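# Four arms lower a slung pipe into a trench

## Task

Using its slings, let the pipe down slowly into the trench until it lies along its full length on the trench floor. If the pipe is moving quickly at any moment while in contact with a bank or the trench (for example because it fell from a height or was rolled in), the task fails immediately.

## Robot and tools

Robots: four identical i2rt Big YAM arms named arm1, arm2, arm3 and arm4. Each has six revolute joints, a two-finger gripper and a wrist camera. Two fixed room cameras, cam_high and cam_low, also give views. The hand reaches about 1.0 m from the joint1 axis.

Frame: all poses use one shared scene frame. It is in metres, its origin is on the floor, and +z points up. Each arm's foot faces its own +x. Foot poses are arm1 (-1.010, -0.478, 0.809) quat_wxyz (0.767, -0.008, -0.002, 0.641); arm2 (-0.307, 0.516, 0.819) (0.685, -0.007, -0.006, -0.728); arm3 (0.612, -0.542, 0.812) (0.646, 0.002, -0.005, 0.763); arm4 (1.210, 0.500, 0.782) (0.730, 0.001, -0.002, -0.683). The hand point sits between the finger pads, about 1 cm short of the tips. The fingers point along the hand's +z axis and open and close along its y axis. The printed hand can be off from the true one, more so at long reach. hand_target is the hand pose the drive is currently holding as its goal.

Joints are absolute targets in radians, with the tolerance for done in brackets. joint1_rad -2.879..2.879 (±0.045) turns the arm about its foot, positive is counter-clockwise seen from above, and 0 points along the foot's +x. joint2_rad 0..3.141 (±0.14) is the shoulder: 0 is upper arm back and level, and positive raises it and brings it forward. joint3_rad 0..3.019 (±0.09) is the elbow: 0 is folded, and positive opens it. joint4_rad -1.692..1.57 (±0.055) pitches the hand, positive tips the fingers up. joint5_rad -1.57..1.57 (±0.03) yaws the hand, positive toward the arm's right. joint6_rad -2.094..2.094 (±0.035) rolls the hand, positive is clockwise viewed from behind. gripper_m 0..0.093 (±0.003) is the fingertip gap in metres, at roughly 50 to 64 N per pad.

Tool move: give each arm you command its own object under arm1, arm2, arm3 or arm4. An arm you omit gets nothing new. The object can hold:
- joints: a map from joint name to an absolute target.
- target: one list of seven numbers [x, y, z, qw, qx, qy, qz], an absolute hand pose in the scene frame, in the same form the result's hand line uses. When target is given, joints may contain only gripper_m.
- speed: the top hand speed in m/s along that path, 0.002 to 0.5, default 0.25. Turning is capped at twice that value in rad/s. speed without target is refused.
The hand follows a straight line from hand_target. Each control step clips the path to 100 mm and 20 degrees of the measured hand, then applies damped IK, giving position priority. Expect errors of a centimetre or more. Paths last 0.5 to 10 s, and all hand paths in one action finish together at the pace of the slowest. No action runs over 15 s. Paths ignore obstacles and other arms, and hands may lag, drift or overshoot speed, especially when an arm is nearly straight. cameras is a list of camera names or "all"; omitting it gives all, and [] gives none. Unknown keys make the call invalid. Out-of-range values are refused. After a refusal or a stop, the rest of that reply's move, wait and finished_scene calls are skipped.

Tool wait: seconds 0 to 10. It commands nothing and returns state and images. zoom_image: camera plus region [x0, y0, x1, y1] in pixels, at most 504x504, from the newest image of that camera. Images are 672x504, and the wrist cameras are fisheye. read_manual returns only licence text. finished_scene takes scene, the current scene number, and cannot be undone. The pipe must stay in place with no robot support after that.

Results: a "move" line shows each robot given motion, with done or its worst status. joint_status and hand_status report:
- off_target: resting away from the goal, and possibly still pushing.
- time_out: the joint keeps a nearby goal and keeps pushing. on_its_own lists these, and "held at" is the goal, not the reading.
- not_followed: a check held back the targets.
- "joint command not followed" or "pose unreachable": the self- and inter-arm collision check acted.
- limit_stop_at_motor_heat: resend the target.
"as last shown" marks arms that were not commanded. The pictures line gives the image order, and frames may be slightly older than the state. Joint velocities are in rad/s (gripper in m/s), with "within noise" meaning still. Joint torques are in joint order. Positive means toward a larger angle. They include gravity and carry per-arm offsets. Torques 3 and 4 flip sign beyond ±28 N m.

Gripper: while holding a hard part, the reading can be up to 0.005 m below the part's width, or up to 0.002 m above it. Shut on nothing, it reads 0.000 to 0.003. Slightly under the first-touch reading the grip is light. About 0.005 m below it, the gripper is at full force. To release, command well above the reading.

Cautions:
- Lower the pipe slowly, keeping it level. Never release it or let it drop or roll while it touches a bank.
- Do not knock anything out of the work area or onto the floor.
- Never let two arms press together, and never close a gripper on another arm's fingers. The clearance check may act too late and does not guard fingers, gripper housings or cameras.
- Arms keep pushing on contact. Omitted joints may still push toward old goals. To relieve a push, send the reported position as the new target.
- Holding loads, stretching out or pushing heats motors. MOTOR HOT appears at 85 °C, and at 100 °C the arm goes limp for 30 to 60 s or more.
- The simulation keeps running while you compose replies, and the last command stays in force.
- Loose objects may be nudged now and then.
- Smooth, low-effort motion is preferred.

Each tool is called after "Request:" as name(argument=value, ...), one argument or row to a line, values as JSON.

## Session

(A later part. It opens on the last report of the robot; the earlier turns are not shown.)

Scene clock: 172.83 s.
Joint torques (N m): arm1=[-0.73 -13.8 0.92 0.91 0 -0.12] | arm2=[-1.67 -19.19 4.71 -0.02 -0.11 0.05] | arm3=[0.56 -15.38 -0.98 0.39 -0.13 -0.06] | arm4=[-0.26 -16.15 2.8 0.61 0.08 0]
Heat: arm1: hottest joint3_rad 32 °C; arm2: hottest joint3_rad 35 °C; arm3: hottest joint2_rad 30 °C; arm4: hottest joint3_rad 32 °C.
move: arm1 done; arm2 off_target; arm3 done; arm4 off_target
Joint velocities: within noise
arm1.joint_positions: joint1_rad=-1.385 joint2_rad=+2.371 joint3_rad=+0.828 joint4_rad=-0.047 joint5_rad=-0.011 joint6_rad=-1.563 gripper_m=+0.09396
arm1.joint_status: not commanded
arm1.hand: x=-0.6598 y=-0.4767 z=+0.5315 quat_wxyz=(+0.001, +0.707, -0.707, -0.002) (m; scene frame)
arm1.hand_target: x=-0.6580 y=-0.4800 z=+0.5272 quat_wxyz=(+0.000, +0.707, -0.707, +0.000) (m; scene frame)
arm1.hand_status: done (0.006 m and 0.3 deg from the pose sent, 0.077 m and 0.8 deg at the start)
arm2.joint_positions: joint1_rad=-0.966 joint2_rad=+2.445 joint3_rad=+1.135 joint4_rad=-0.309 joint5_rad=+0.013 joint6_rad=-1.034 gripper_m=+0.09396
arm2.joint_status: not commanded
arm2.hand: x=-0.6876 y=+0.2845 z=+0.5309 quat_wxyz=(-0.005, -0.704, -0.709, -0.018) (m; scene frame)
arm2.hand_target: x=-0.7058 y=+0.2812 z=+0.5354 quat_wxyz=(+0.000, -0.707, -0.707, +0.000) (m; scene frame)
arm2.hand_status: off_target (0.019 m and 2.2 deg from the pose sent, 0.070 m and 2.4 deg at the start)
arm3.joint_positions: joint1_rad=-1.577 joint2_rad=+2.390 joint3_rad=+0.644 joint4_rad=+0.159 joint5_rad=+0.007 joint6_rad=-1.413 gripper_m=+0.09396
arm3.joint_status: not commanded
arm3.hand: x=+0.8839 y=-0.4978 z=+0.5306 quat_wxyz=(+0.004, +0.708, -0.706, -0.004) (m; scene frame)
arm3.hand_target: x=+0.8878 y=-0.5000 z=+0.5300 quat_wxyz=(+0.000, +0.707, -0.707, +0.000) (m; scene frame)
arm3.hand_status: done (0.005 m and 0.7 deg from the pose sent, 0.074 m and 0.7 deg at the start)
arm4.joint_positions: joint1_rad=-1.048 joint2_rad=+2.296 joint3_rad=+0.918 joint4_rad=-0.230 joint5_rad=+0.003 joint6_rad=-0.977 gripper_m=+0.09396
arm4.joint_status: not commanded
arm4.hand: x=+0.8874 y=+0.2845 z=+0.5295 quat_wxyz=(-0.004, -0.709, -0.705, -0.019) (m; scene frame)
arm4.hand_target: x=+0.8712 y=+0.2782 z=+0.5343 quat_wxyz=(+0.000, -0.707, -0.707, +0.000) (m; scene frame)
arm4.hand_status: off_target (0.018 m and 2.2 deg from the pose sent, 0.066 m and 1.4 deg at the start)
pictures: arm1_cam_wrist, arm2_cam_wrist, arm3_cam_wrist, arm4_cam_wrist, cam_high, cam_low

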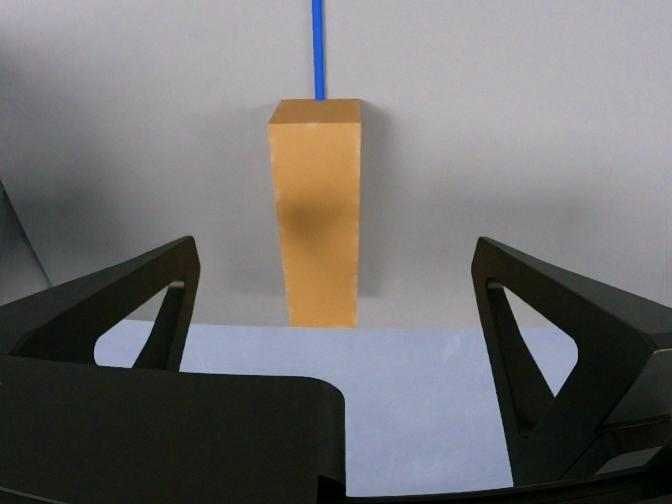

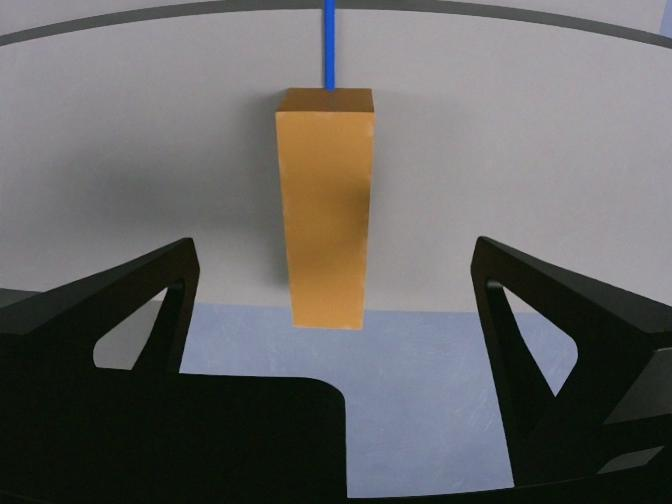

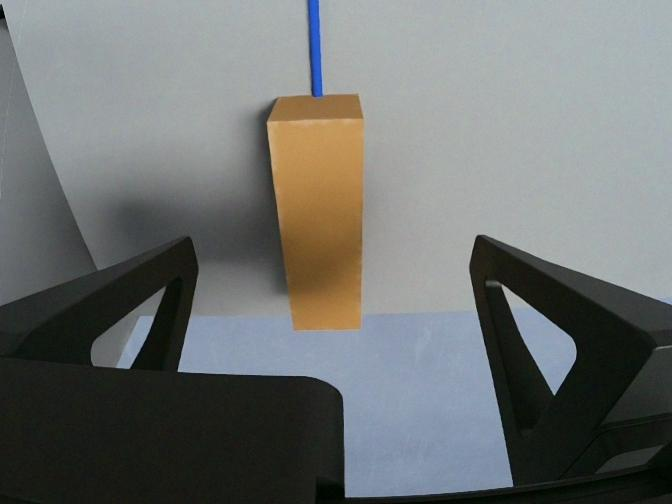

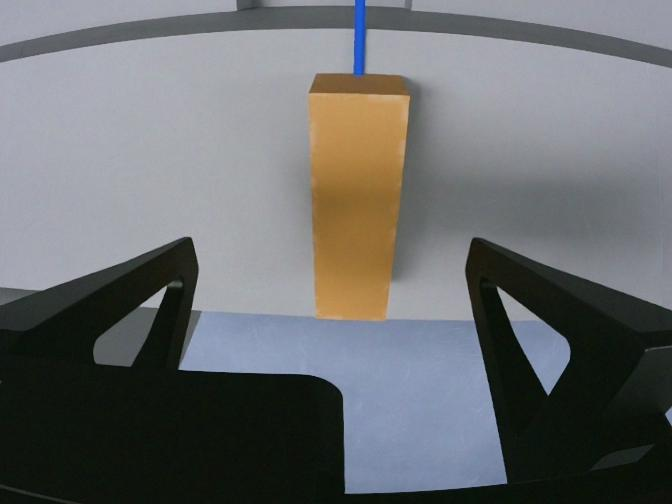

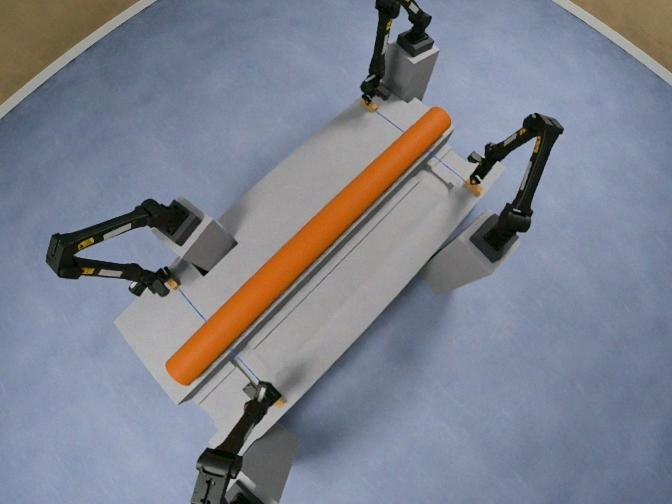

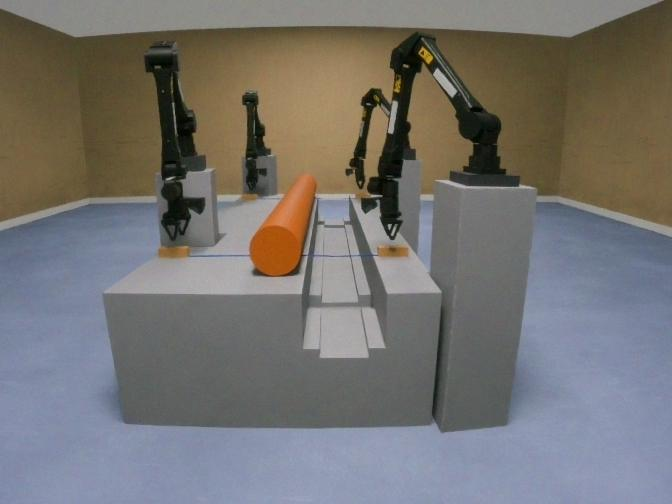

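Request:
move(
  arm1={"target": [-0.663, -0.48, 0.483, 0, 0.7071, -0.7071, 0], "speed": 0.1},
  arm2={"target": [-0.704, 0.281, 0.4915, 0, 0.7071, 0.7071, 0], "speed": 0.1},
  arm3={"target": [0.8825, -0.50, 0.4865, 0, 0.7071, -0.7071, 0], "speed": 0.1},
  arm4={"target": [0.863, 0.274, 0.492, 0, 0.7071, 0.7071, 0], "speed": 0.1},
)

Scene clock: 186.93 s.
Joint torques (N m): arm1=[-0.85 -14.56 0.08 0.91 0.03 -0.09] | arm2=[-1.55 -18.96 4.14 0.02 -0.11 0.07] | arm3=[0.67 -15.44 -1.57 0.43 -0.14 -0.04] | arm4=[-0.32 -16.5 2.44 0.64 0.08 0]
Heat: arm1: hottest joint3_rad 31 °C; arm2: hottest joint3_rad 34 °C; arm3: hottest joint2_rad 30 °C; arm4: hottest joint3_rad 31 °C.
move: arm1 done; arm2 off_target; arm3 done; arm4 off_target
Joint velocities: within noise
arm1.joint_positions: joint1_rad=-1.385 joint2_rad=+2.499 joint3_rad=+0.883 joint4_rad=+0.033 joint5_rad=-0.011 joint6_rad=-1.563 gripper_m=+0.09396
arm1.joint_status: not commanded
arm1.hand: x=-0.6607 y=-0.4771 z=+0.4891 quat_wxyz=(-0.001, +0.707, -0.707, +0.000) (m; scene frame)
arm1.hand_target: x=-0.6631 y=-0.4799 z=+0.4832 quat_wxyz=(+0.000, +0.707, -0.707, +0.000) (m; scene frame)
arm1.hand_status: done (0.007 m and 0.1 deg from the pose sent, 0.049 m and 0.3 deg at the start)
arm2.joint_positions: joint1_rad=-0.966 joint2_rad=+2.549 joint3_rad=+1.189 joint4_rad=-0.252 joint5_rad=+0.013 joint6_rad=-1.034 gripper_m=+0.09396
arm2.joint_status: not commanded
arm2.hand: x=-0.6885 y=+0.2833 z=+0.4905 quat_wxyz=(-0.004, -0.704, -0.710, -0.015) (m; scene frame)
arm2.hand_target: x=-0.7039 y=+0.2811 z=+0.4918 quat_wxyz=(+0.000, -0.707, -0.707, +0.000) (m; scene frame)
arm2.hand_status: off_target (0.016 m and 1.8 deg from the pose sent, 0.043 m and 2.2 deg at the start)
arm3.joint_positions: joint1_rad=-1.577 joint2_rad=+2.537 joint3_rad=+0.705 joint4_rad=+0.248 joint5_rad=+0.007 joint6_rad=-1.413 gripper_m=+0.09396
arm3.joint_status: not commanded
arm3.hand: x=+0.8805 y=-0.4980 z=+0.4882 quat_wxyz=(+0.002, +0.708, -0.706, -0.003) (m; scene frame)
arm3.hand_target: x=+0.8824 y=-0.5000 z=+0.4865 quat_wxyz=(+0.000, +0.707, -0.707, +0.000) (m; scene frame)
arm3.hand_status: done (0.003 m and 0.4 deg from the pose sent, 0.044 m and 0.7 deg at the start)
arm4.joint_positions: joint1_rad=-1.050 joint2_rad=+2.412 joint3_rad=+0.994 joint4_rad=-0.182 joint5_rad=+0.003 joint6_rad=-0.980 gripper_m=+0.09396
arm4.joint_status: not commanded
arm4.hand: x=+0.8774 y=+0.2784 z=+0.4899 quat_wxyz=(-0.004, -0.708, -0.706, -0.016) (m; scene frame)
arm4.hand_target: x=+0.8631 y=+0.2742 z=+0.4923 quat_wxyz=(+0.000, -0.707, -0.707, +0.000) (m; scene frame)
arm4.hand_status: off_target (0.015 m and 1.9 deg from the pose sent, 0.046 m and 2.2 deg at the start)
pictures: arm1_cam_wrist, arm2_cam_wrist, arm3_cam_wrist, arm4_cam_wrist, cam_high, cam_low

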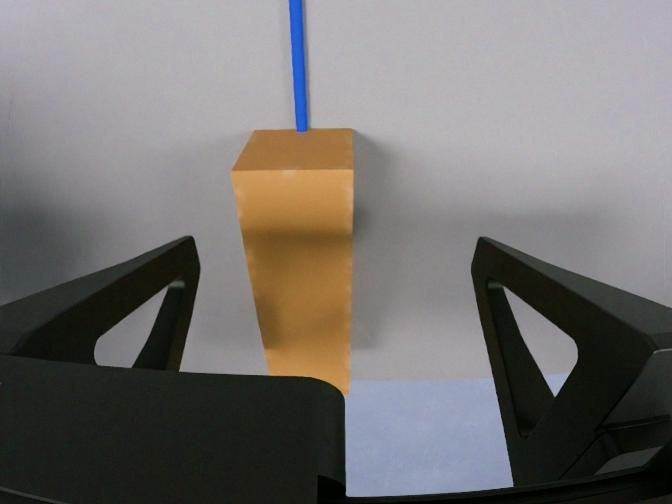

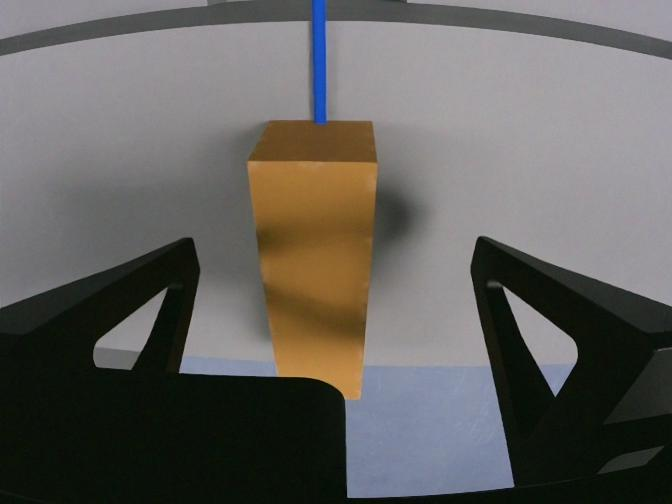

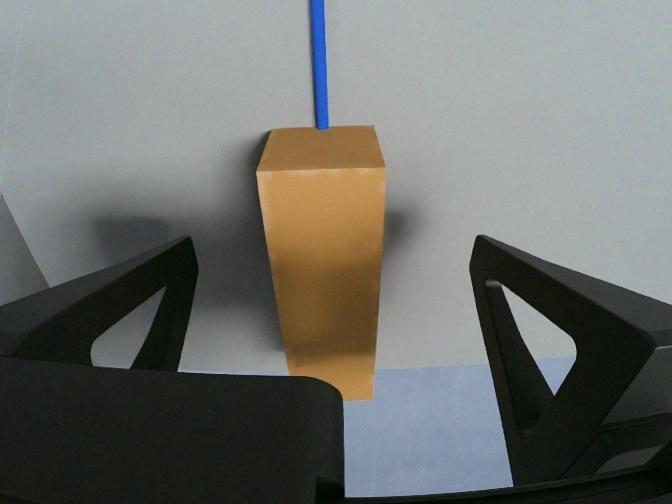

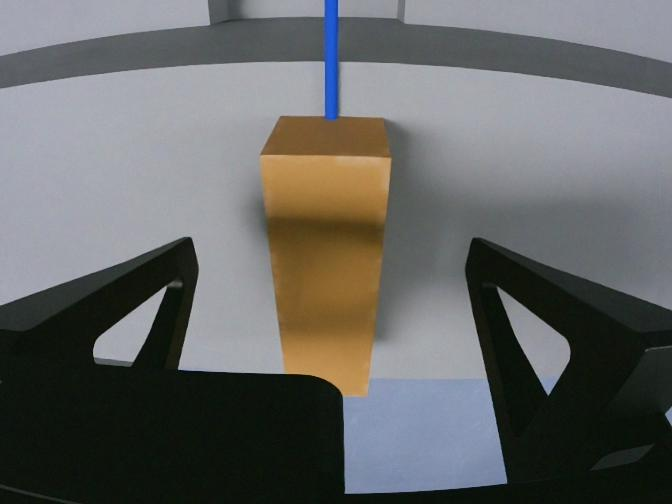

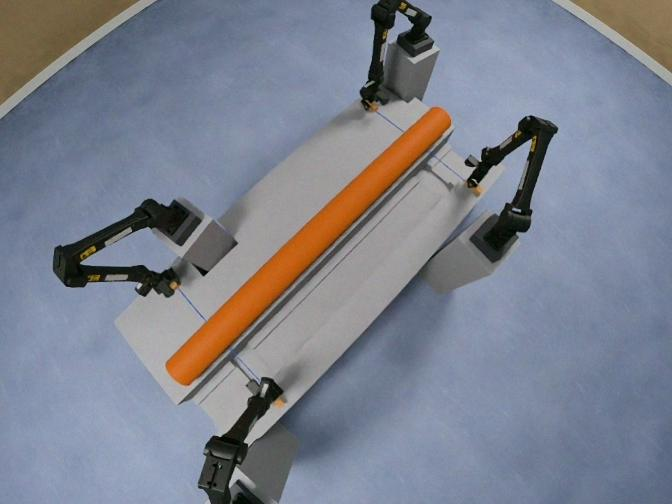

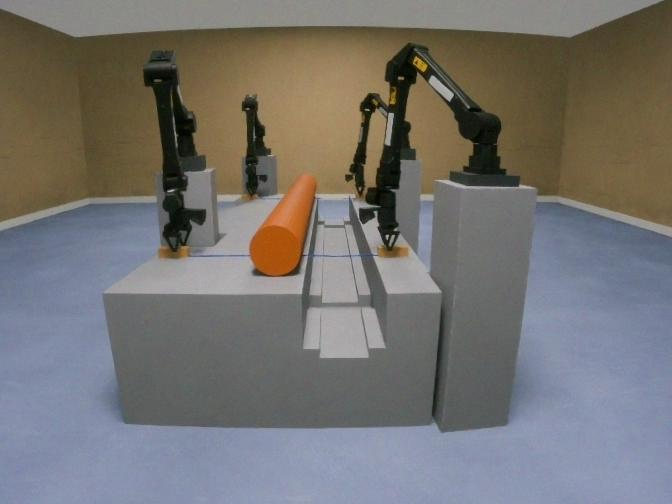

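Request:
move(
  arm1={"target": [-0.673, -0.48, 0.476, 0, 0.7071, -0.7071, 0], "speed": 0.1},
  arm2={"target": [-0.6995, 0.281, 0.486, 0, 0.7071, 0.7071, 0], "speed": 0.1},
  arm3={"target": [0.879, -0.50, 0.481, 0, 0.7071, -0.7071, 0], "speed": 0.1},
  arm4={"target": [0.865, 0.274, 0.487, 0, 0.7071, 0.7071, 0], "speed": 0.1},
  cameras=[],
)

Request:
move(
  arm1={"joints": {"gripper_m": 0.015}},
  arm2={"joints": {"gripper_m": 0.015}},
  arm3={"joints": {"gripper_m": 0.015}},
  arm4={"joints": {"gripper_m": 0.015}},
)

Scene clock: 195.77 s.
Joint torques (N m): arm1=[-0.79 -13.27 -0.79 0.84 -0.07 -0.11] | arm2=[-1.2 -17.9 3.88 0.03 -0.12 0.11] | arm3=[0.91 -14.39 -1.44 0.44 -0.15 -0.02] | arm4=[-0.21 -15.38 2.61 0.66 0.07 0.03]
Heat: arm1: hottest joint2_rad 31 °C; arm2: hottest joint2_rad 33 °C; arm3: hottest joint2_rad 31 °C; arm4: hottest joint3_rad 31 °C.
move: arm1 off_target; arm2 done; arm3 done; arm4 off_target
Joint velocities: within noise
arm1.joint_positions: joint1_rad=-1.385 joint2_rad=+2.511 joint3_rad=+0.878 joint4_rad=+0.068 joint5_rad=-0.011 joint6_rad=-1.563 gripper_m=+0.09396
arm1.joint_status: not commanded
arm1.hand: x=-0.6600 y=-0.4771 z=+0.4855 quat_wxyz=(-0.008, +0.707, -0.707, +0.007) (m; scene frame)
arm1.hand_target: x=-0.6733 y=-0.4798 z=+0.4765 quat_wxyz=(+0.000, +0.707, -0.707, +0.000) (m; scene frame)
arm1.hand_status: off_target (0.016 m and 1.2 deg from the pose sent, 0.018 m and 0.1 deg at the start)
arm2.joint_positions: joint1_rad=-0.966 joint2_rad=+2.549 joint3_rad=+1.189 joint4_rad=-0.237 joint5_rad=+0.013 joint6_rad=-1.034 gripper_m=+0.09396
arm2.joint_status: not commanded
arm2.hand: x=-0.6917 y=+0.2814 z=+0.4904 quat_wxyz=(-0.002, -0.705, -0.710, -0.008) (m; scene frame)
arm2.hand_target: x=-0.6993 y=+0.2810 z=+0.4862 quat_wxyz=(+0.000, -0.707, -0.707, +0.000) (m; scene frame)
arm2.hand_status: done (0.009 m and 1.0 deg from the pose sent, 0.012 m and 1.8 deg at the start)
arm3.joint_positions: joint1_rad=-1.577 joint2_rad=+2.547 joint3_rad=+0.705 joint4_rad=+0.266 joint5_rad=+0.007 joint6_rad=-1.413 gripper_m=+0.09396
arm3.joint_status: not commanded
arm3.hand: x=+0.8803 y=-0.4980 z=+0.4857 quat_wxyz=(-0.001, +0.708, -0.706, +0.000) (m; scene frame)
arm3.hand_target: x=+0.8789 y=-0.4999 z=+0.4811 quat_wxyz=(+0.000, +0.707, -0.707, +0.000) (m; scene frame)
arm3.hand_status: done (0.005 m and 0.2 deg from the pose sent, 0.008 m and 0.4 deg at the start)
arm4.joint_positions: joint1_rad=-1.050 joint2_rad=+2.413 joint3_rad=+0.994 joint4_rad=-0.171 joint5_rad=+0.003 joint6_rad=-0.981 gripper_m=+0.09396
arm4.joint_status: not commanded
arm4.hand: x=+0.8755 y=+0.2771 z=+0.4894 quat_wxyz=(-0.003, -0.708, -0.706, -0.011) (m; scene frame)
arm4.hand_target: x=+0.8651 y=+0.2742 z=+0.4873 quat_wxyz=(+0.000, -0.707, -0.707, +0.000) (m; scene frame)
arm4.hand_status: off_target (0.011 m and 1.3 deg from the pose sent, 0.013 m and 1.9 deg at the start)
pictures: none
No camera images: "cameras" was empty.

Scene clock: 196.43 s.
Joint torques (N m): arm1=[0.09 -13.51 -0.5 1.09 -0.03 -0.07] | arm2=[-1.2 -17.9 3.89 0.01 -0.09 0.12] | arm3=[0.85 -14.45 -1.42 0.42 -0.15 -0.02] | arm4=[-0.21 -15.44 2.59 0.62 0.09 0.03]
Heat: arm1: hottest joint2_rad 31 °C; arm2: hottest joint2_rad 33 °C; arm3: hottest joint2_rad 31 °C; arm4: hottest joint3_rad 31 °C.
move: arm1 off_target; arm2 off_target; arm3 off_target; arm4 off_target
Joint velocities: within noise
arm1.joint_positions: joint1_rad=-1.385 joint2_rad=+2.511 joint3_rad=+0.878 joint4_rad=+0.068 joint5_rad=-0.010 joint6_rad=-1.563 gripper_m=+0.03251
arm1.joint_status: gripper_m off_target (ended at +0.03255, target +0.01500)
arm1.hand: x=-0.6599 y=-0.4772 z=+0.4855 quat_wxyz=(-0.008, +0.707, -0.707, +0.007) (m; scene frame)
arm1.hand_target: x=-0.6731 y=-0.4798 z=+0.4766 quat_wxyz=(+0.000, +0.707, -0.707, +0.000) (m; scene frame)
arm1.hand_status: not commanded
arm2.joint_positions: joint1_rad=-0.966 joint2_rad=+2.549 joint3_rad=+1.189 joint4_rad=-0.236 joint5_rad=+0.012 joint6_rad=-1.034 gripper_m=+0.03303
arm2.joint_status: gripper_m off_target (ended at +0.03306, target +0.01500)
arm2.hand: x=-0.6919 y=+0.2811 z=+0.4904 quat_wxyz=(-0.002, -0.705, -0.710, -0.007) (m; scene frame)
arm2.hand_target: x=-0.6995 y=+0.2810 z=+0.4863 quat_wxyz=(+0.000, -0.707, -0.707, +0.000) (m; scene frame)
arm2.hand_status: not commanded
arm3.joint_positions: joint1_rad=-1.577 joint2_rad=+2.547 joint3_rad=+0.705 joint4_rad=+0.267 joint5_rad=+0.007 joint6_rad=-1.413 gripper_m=+0.03355
arm3.joint_status: gripper_m off_target (ended at +0.03358, target +0.01500)
arm3.hand: x=+0.8805 y=-0.4980 z=+0.4857 quat_wxyz=(-0.001, +0.708, -0.706, +0.000) (m; scene frame)
arm3.hand_target: x=+0.8789 y=-0.4999 z=+0.4811 quat_wxyz=(+0.000, +0.707, -0.707, +0.000) (m; scene frame)
arm3.hand_status: not commanded
arm4.joint_positions: joint1_rad=-1.050 joint2_rad=+2.414 joint3_rad=+0.994 joint4_rad=-0.170 joint5_rad=+0.003 joint6_rad=-0.981 gripper_m=+0.03350
arm4.joint_status: gripper_m off_target (ended at +0.03353, target +0.01500)
arm4.hand: x=+0.8755 y=+0.2770 z=+0.4893 quat_wxyz=(-0.003, -0.708, -0.706, -0.011) (m; scene frame)
arm4.hand_target: x=+0.8652 y=+0.2742 z=+0.4872 quat_wxyz=(+0.000, -0.707, -0.707, +0.000) (m; scene frame)
arm4.hand_status: not commanded
pictures: arm1_cam_wrist, arm2_cam_wrist, arm3_cam_wrist, arm4_cam_wrist, cam_high, cam_low

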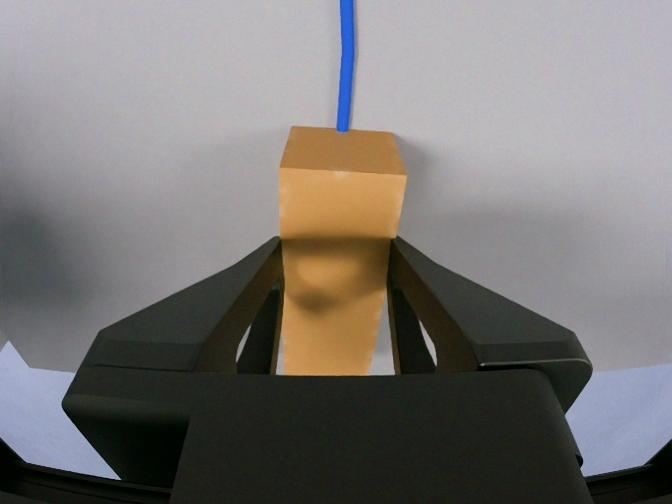

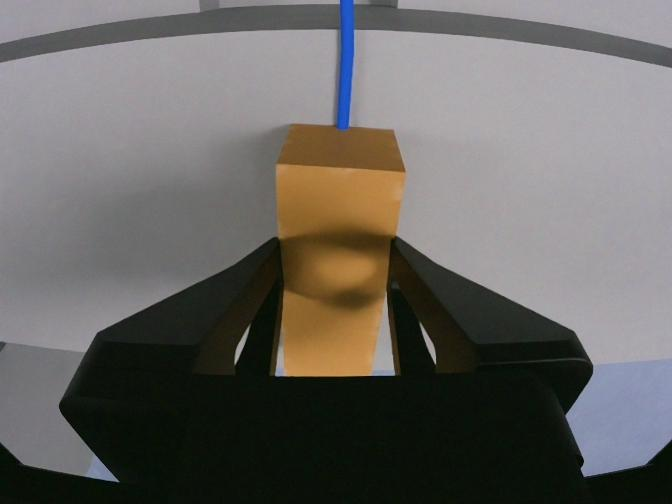

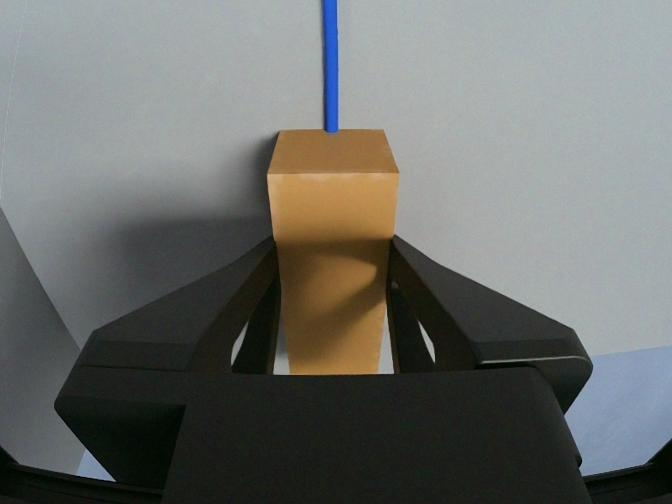

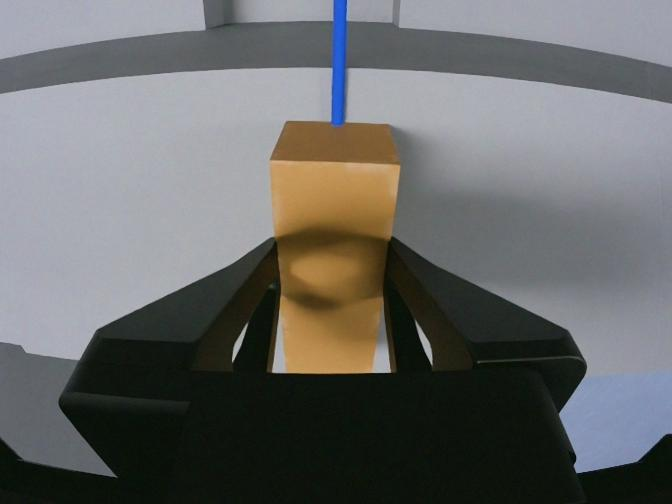

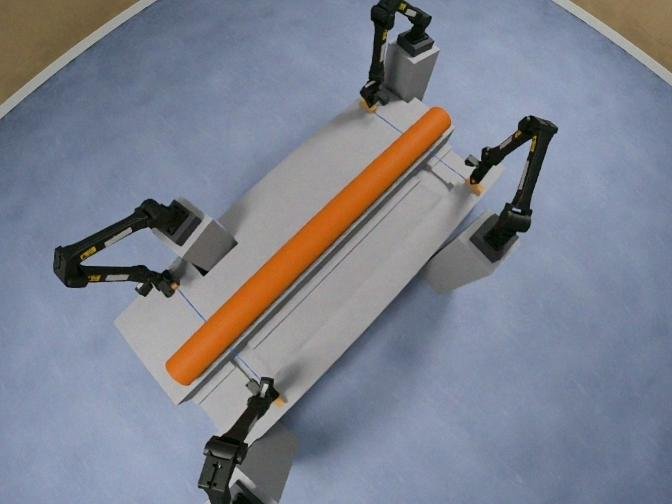

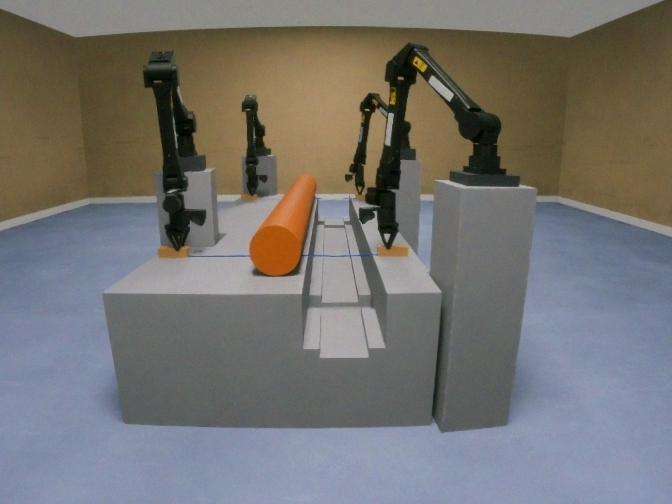

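Request:
move(
  arm1={"target": [-0.672, -0.302, 0.68, 0, 0.7071, -0.7071, 0], "speed": 0.15},
  arm2={"target": [-0.695, 0.038, 0.71, 0, 0.7071, 0.7071, 0], "speed": 0.15},
  arm3={"target": [0.88, -0.302, 0.68, 0, 0.7071, -0.7071, 0], "speed": 0.15},
  arm4={"target": [0.868, 0.038, 0.71, 0, 0.7071, 0.7071, 0], "speed": 0.15},
)

Scene clock: 225.87 s.
Joint torques (N m): arm1=[0.32 -15.56 5.07 0.12 -0.08 0.09] | arm2=[0.03 -24.29 11.36 -0.96 -0.13 0.2] | arm3=[1.38 -16.56 4.16 -0.34 -0.25 0.09] | arm4=[0.26 -22.12 8.95 -0.32 0.09 0.3]
Heat: arm1: hottest joint2_rad 32 °C; arm2: hottest joint2_rad 35 °C; arm3: hottest joint2_rad 31 °C; arm4: hottest joint3_rad 30 °C.
move: arm1 off_target; arm2 off_target; arm3 off_target; arm4 off_target
Joint velocities: within noise
arm1.joint_positions: joint1_rad=-0.916 joint2_rad=+1.948 joint3_rad=+0.781 joint4_rad=-0.433 joint5_rad=-0.015 joint6_rad=-1.101 gripper_m=+0.03251
arm1.joint_status: not commanded
arm1.hand: x=-0.6831 y=-0.3094 z=+0.6722 quat_wxyz=(+0.010, +0.709, -0.705, -0.003) (m; scene frame)
arm1.hand_target: x=-0.6721 y=-0.3020 z=+0.6801 quat_wxyz=(+0.000, +0.707, -0.707, +0.000) (m; scene frame)
arm1.hand_status: off_target (0.015 m and 1.3 deg from the pose sent, 0.262 m and 1.2 deg at the start)
arm2.joint_positions: joint1_rad=-0.627 joint2_rad=+2.303 joint3_rad=+1.558 joint4_rad=-0.883 joint5_rad=+0.009 joint6_rad=-0.688 gripper_m=+0.03303
arm2.joint_status: not commanded
arm2.hand: x=-0.6848 y=+0.0575 z=+0.6903 quat_wxyz=(+0.002, -0.707, -0.707, -0.021) (m; scene frame)
arm2.hand_target: x=-0.6944 y=+0.0385 z=+0.7105 quat_wxyz=(+0.000, -0.707, -0.707, +0.000) (m; scene frame)
arm2.hand_status: off_target (0.030 m and 2.5 deg from the pose sent, 0.328 m and 0.9 deg at the start)
arm3.joint_positions: joint1_rad=-1.006 joint2_rad=+1.929 joint3_rad=+0.724 joint4_rad=-0.394 joint5_rad=+0.006 joint6_rad=-0.845 gripper_m=+0.03356
arm3.joint_status: not commanded
arm3.hand: x=+0.8728 y=-0.3102 z=+0.6738 quat_wxyz=(+0.010, +0.709, -0.706, +0.000) (m; scene frame)
arm3.hand_target: x=+0.8800 y=-0.3022 z=+0.6800 quat_wxyz=(+0.000, +0.707, -0.707, +0.000) (m; scene frame)
arm3.hand_status: off_target (0.013 m and 1.1 deg from the pose sent, 0.276 m and 0.2 deg at the start)
arm4.joint_positions: joint1_rad=-0.705 joint2_rad=+2.149 joint3_rad=+1.392 joint4_rad=-0.869 joint5_rad=+0.003 joint6_rad=-0.649 gripper_m=+0.03350
arm4.joint_status: not commanded
arm4.hand: x=+0.8817 y=+0.0591 z=+0.6840 quat_wxyz=(+0.003, -0.703, -0.711, -0.028) (m; scene frame)
arm4.hand_target: x=+0.8688 y=+0.0389 z=+0.7103 quat_wxyz=(+0.000, -0.707, -0.707, +0.000) (m; scene frame)
arm4.hand_status: off_target (0.036 m and 3.3 deg from the pose sent, 0.325 m and 1.2 deg at the start)
pictures: arm1_cam_wrist, arm2_cam_wrist, arm3_cam_wrist, arm4_cam_wrist, cam_high, cam_low

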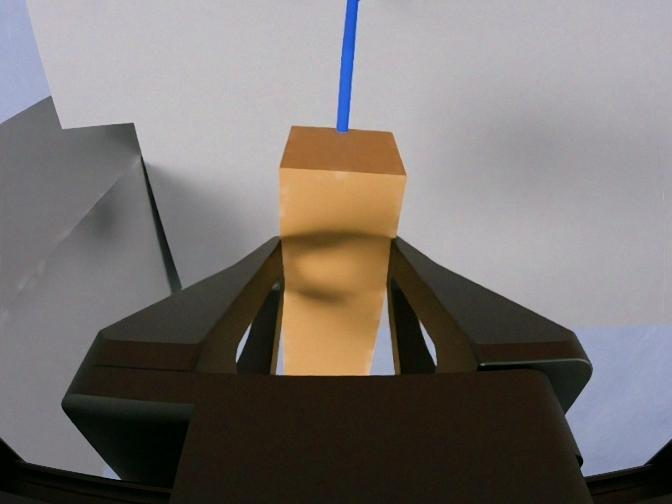

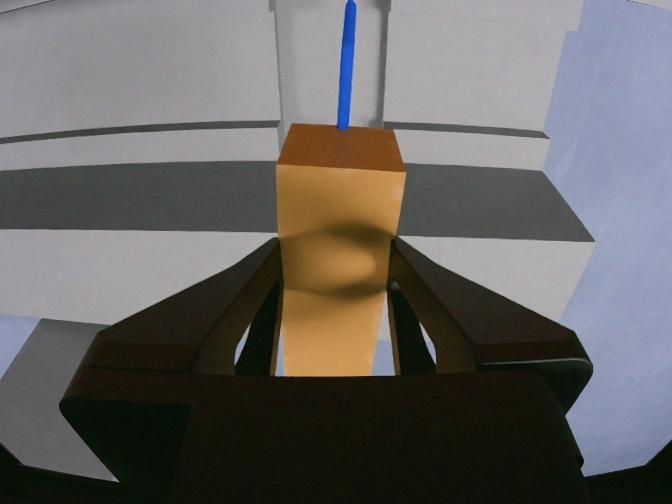

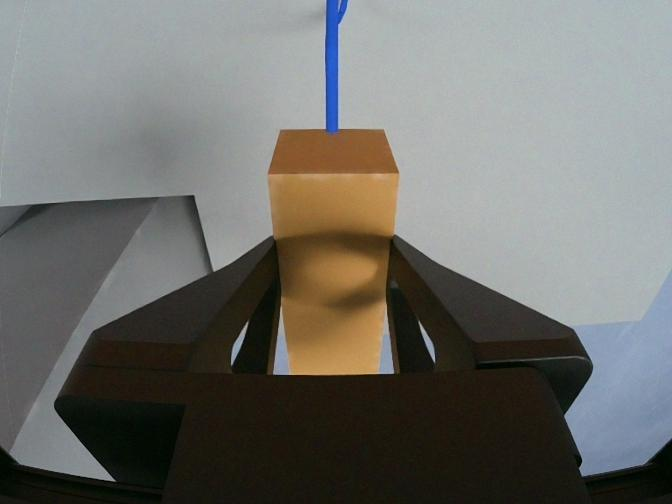

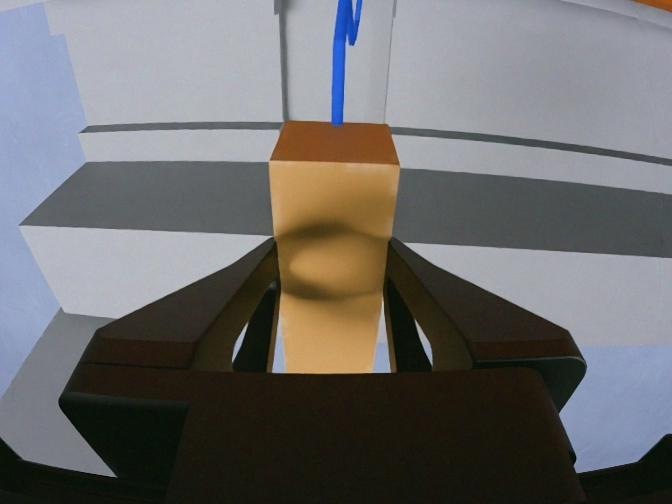

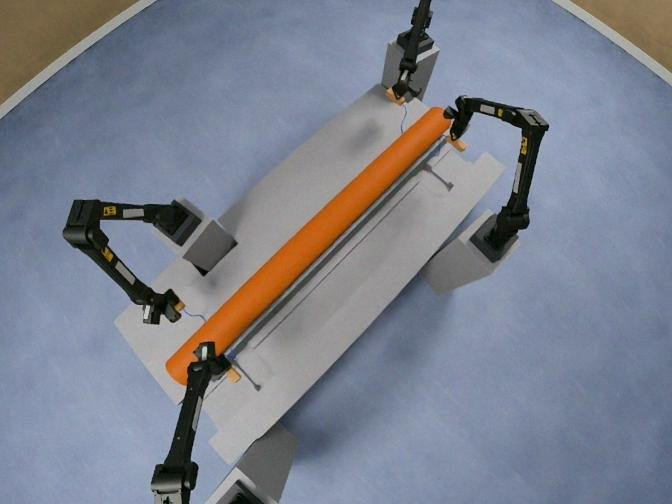

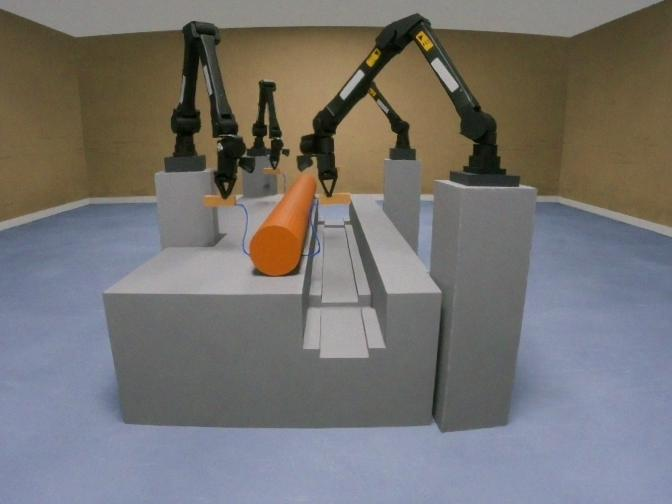

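Request:
move(
  arm1={"target": [-0.66, -0.295, 0.738, 0, 0.7071, -0.7071, 0], "speed": 0.1},
  arm2={"target": [-0.695, 0.02, 0.785, 0, 0.7071, 0.7071, 0], "speed": 0.1},
  arm3={"target": [0.887, -0.295, 0.741, 0, 0.7071, -0.7071, 0], "speed": 0.1},
  arm4={"target": [0.865, 0.018, 0.796, 0, 0.7071, 0.7071, 0], "speed": 0.1},
)

Scene clock: 230.80 s.
Joint torques (N m): arm1=[-0.03 -15.38 7.15 0.09 -0.06 0.11] | arm2=[0.5 -23.94 13.05 -0.84 -0.15 0.21] | arm3=[1.49 -16.03 6.16 -0.42 -0.25 0.1] | arm4=[0.91 -22.59 10.69 -0.36 0.08 0.28]
Heat: arm1: hottest joint2_rad 32 °C; arm2: hottest joint2_rad 34 °C; arm3: hottest joint2_rad 32 °C; arm4: hottest joint3_rad 31 °C.
move: arm1 off_target; arm2 off_target; arm3 off_target; arm4 off_target
Joint velocities: within noise
arm1.joint_positions: joint1_rad=-0.916 joint2_rad=+1.818 joint3_rad=+0.819 joint4_rad=-0.613 joint5_rad=-0.015 joint6_rad=-1.100 gripper_m=+0.03251
arm1.joint_status: not commanded
arm1.hand: x=-0.6750 y=-0.3043 z=+0.7260 quat_wxyz=(+0.016, +0.709, -0.705, -0.005) (m; scene frame)
arm1.hand_target: x=-0.6603 y=-0.2952 z=+0.7382 quat_wxyz=(+0.000, +0.707, -0.707, +0.000) (m; scene frame)
arm1.hand_status: off_target (0.021 m and 1.9 deg from the pose sent, 0.071 m and 1.3 deg at the start)
arm2.joint_positions: joint1_rad=-0.614 joint2_rad=+2.225 joint3_rad=+1.629 joint4_rad=-1.046 joint5_rad=+0.009 joint6_rad=-0.669 gripper_m=+0.03303
arm2.joint_status: not commanded
arm2.hand: x=-0.6868 y=+0.0438 z=+0.7586 quat_wxyz=(+0.003, -0.709, -0.705, -0.028) (m; scene frame)
arm2.hand_target: x=-0.6941 y=+0.0210 z=+0.7855 quat_wxyz=(+0.000, -0.707, -0.707, +0.000) (m; scene frame)
arm2.hand_status: off_target (0.036 m and 3.2 deg from the pose sent, 0.102 m and 2.5 deg at the start)
arm3.joint_positions: joint1_rad=-1.006 joint2_rad=+1.773 joint3_rad=+0.749 joint4_rad=-0.587 joint5_rad=+0.006 joint6_rad=-0.843 gripper_m=+0.03356
arm3.joint_status: not commanded
arm3.hand: x=+0.8766 y=-0.3073 z=+0.7309 quat_wxyz=(+0.016, +0.708, -0.706, +0.000) (m; scene frame)
arm3.hand_target: x=+0.8869 y=-0.2952 z=+0.7412 quat_wxyz=(+0.000, +0.707, -0.707, +0.000) (m; scene frame)
arm3.hand_status: off_target (0.019 m and 1.8 deg from the pose sent, 0.070 m and 1.1 deg at the start)
arm4.joint_positions: joint1_rad=-0.694 joint2_rad=+2.066 joint3_rad=+1.498 joint4_rad=-1.073 joint5_rad=+0.003 joint6_rad=-0.633 gripper_m=+0.03350
arm4.joint_status: not commanded
arm4.hand: x=+0.8763 y=+0.0420 z=+0.7624 quat_wxyz=(+0.004, -0.705, -0.708, -0.035) (m; scene frame)
arm4.hand_target: x=+0.8660 y=+0.0194 z=+0.7964 quat_wxyz=(+0.000, -0.707, -0.707, +0.000) (m; scene frame)
arm4.hand_status: off_target (0.043 m and 4.1 deg from the pose sent, 0.120 m and 3.3 deg at the start)
pictures: arm1_cam_wrist, arm2_cam_wrist, arm3_cam_wrist, arm4_cam_wrist, cam_high, cam_low

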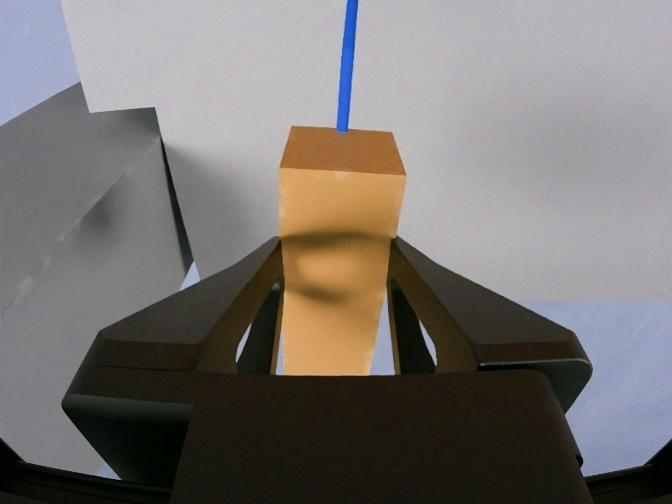

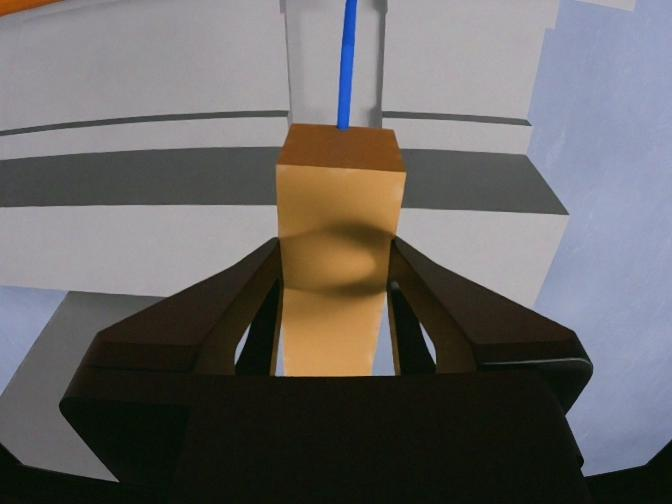

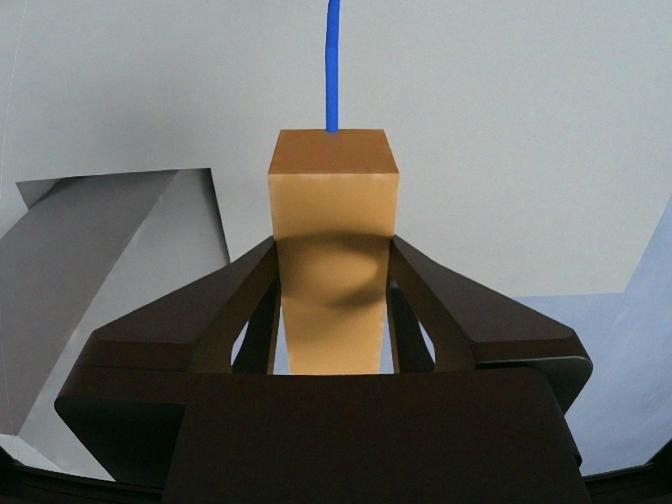

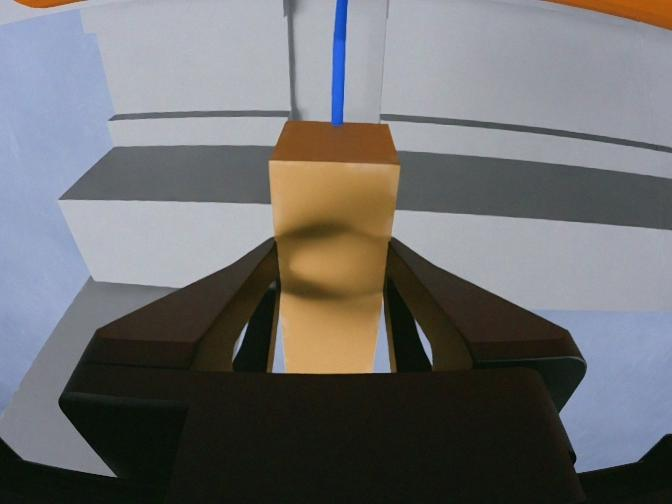

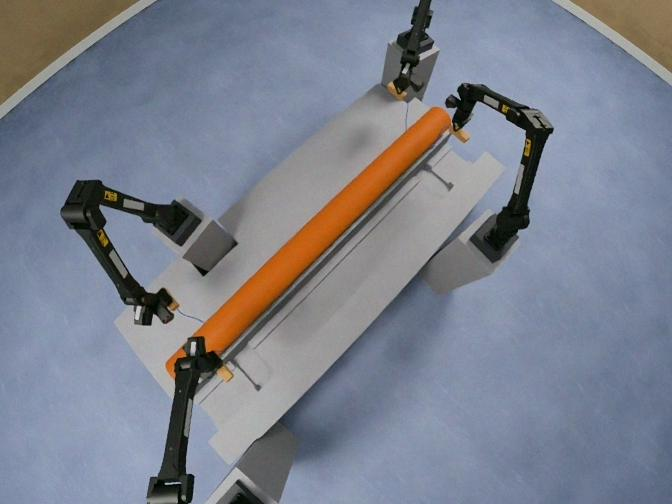

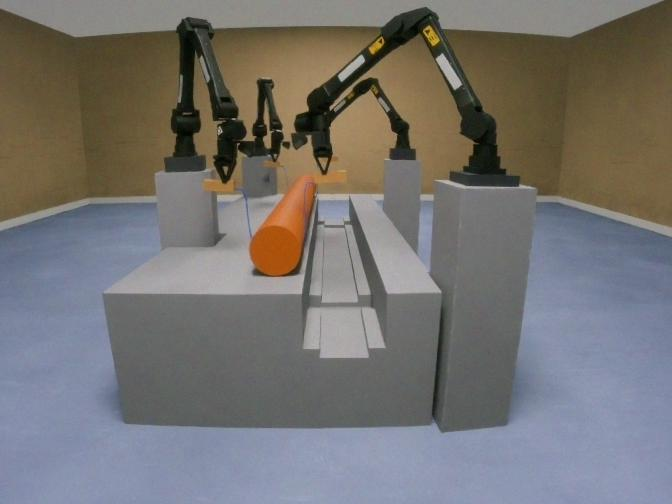

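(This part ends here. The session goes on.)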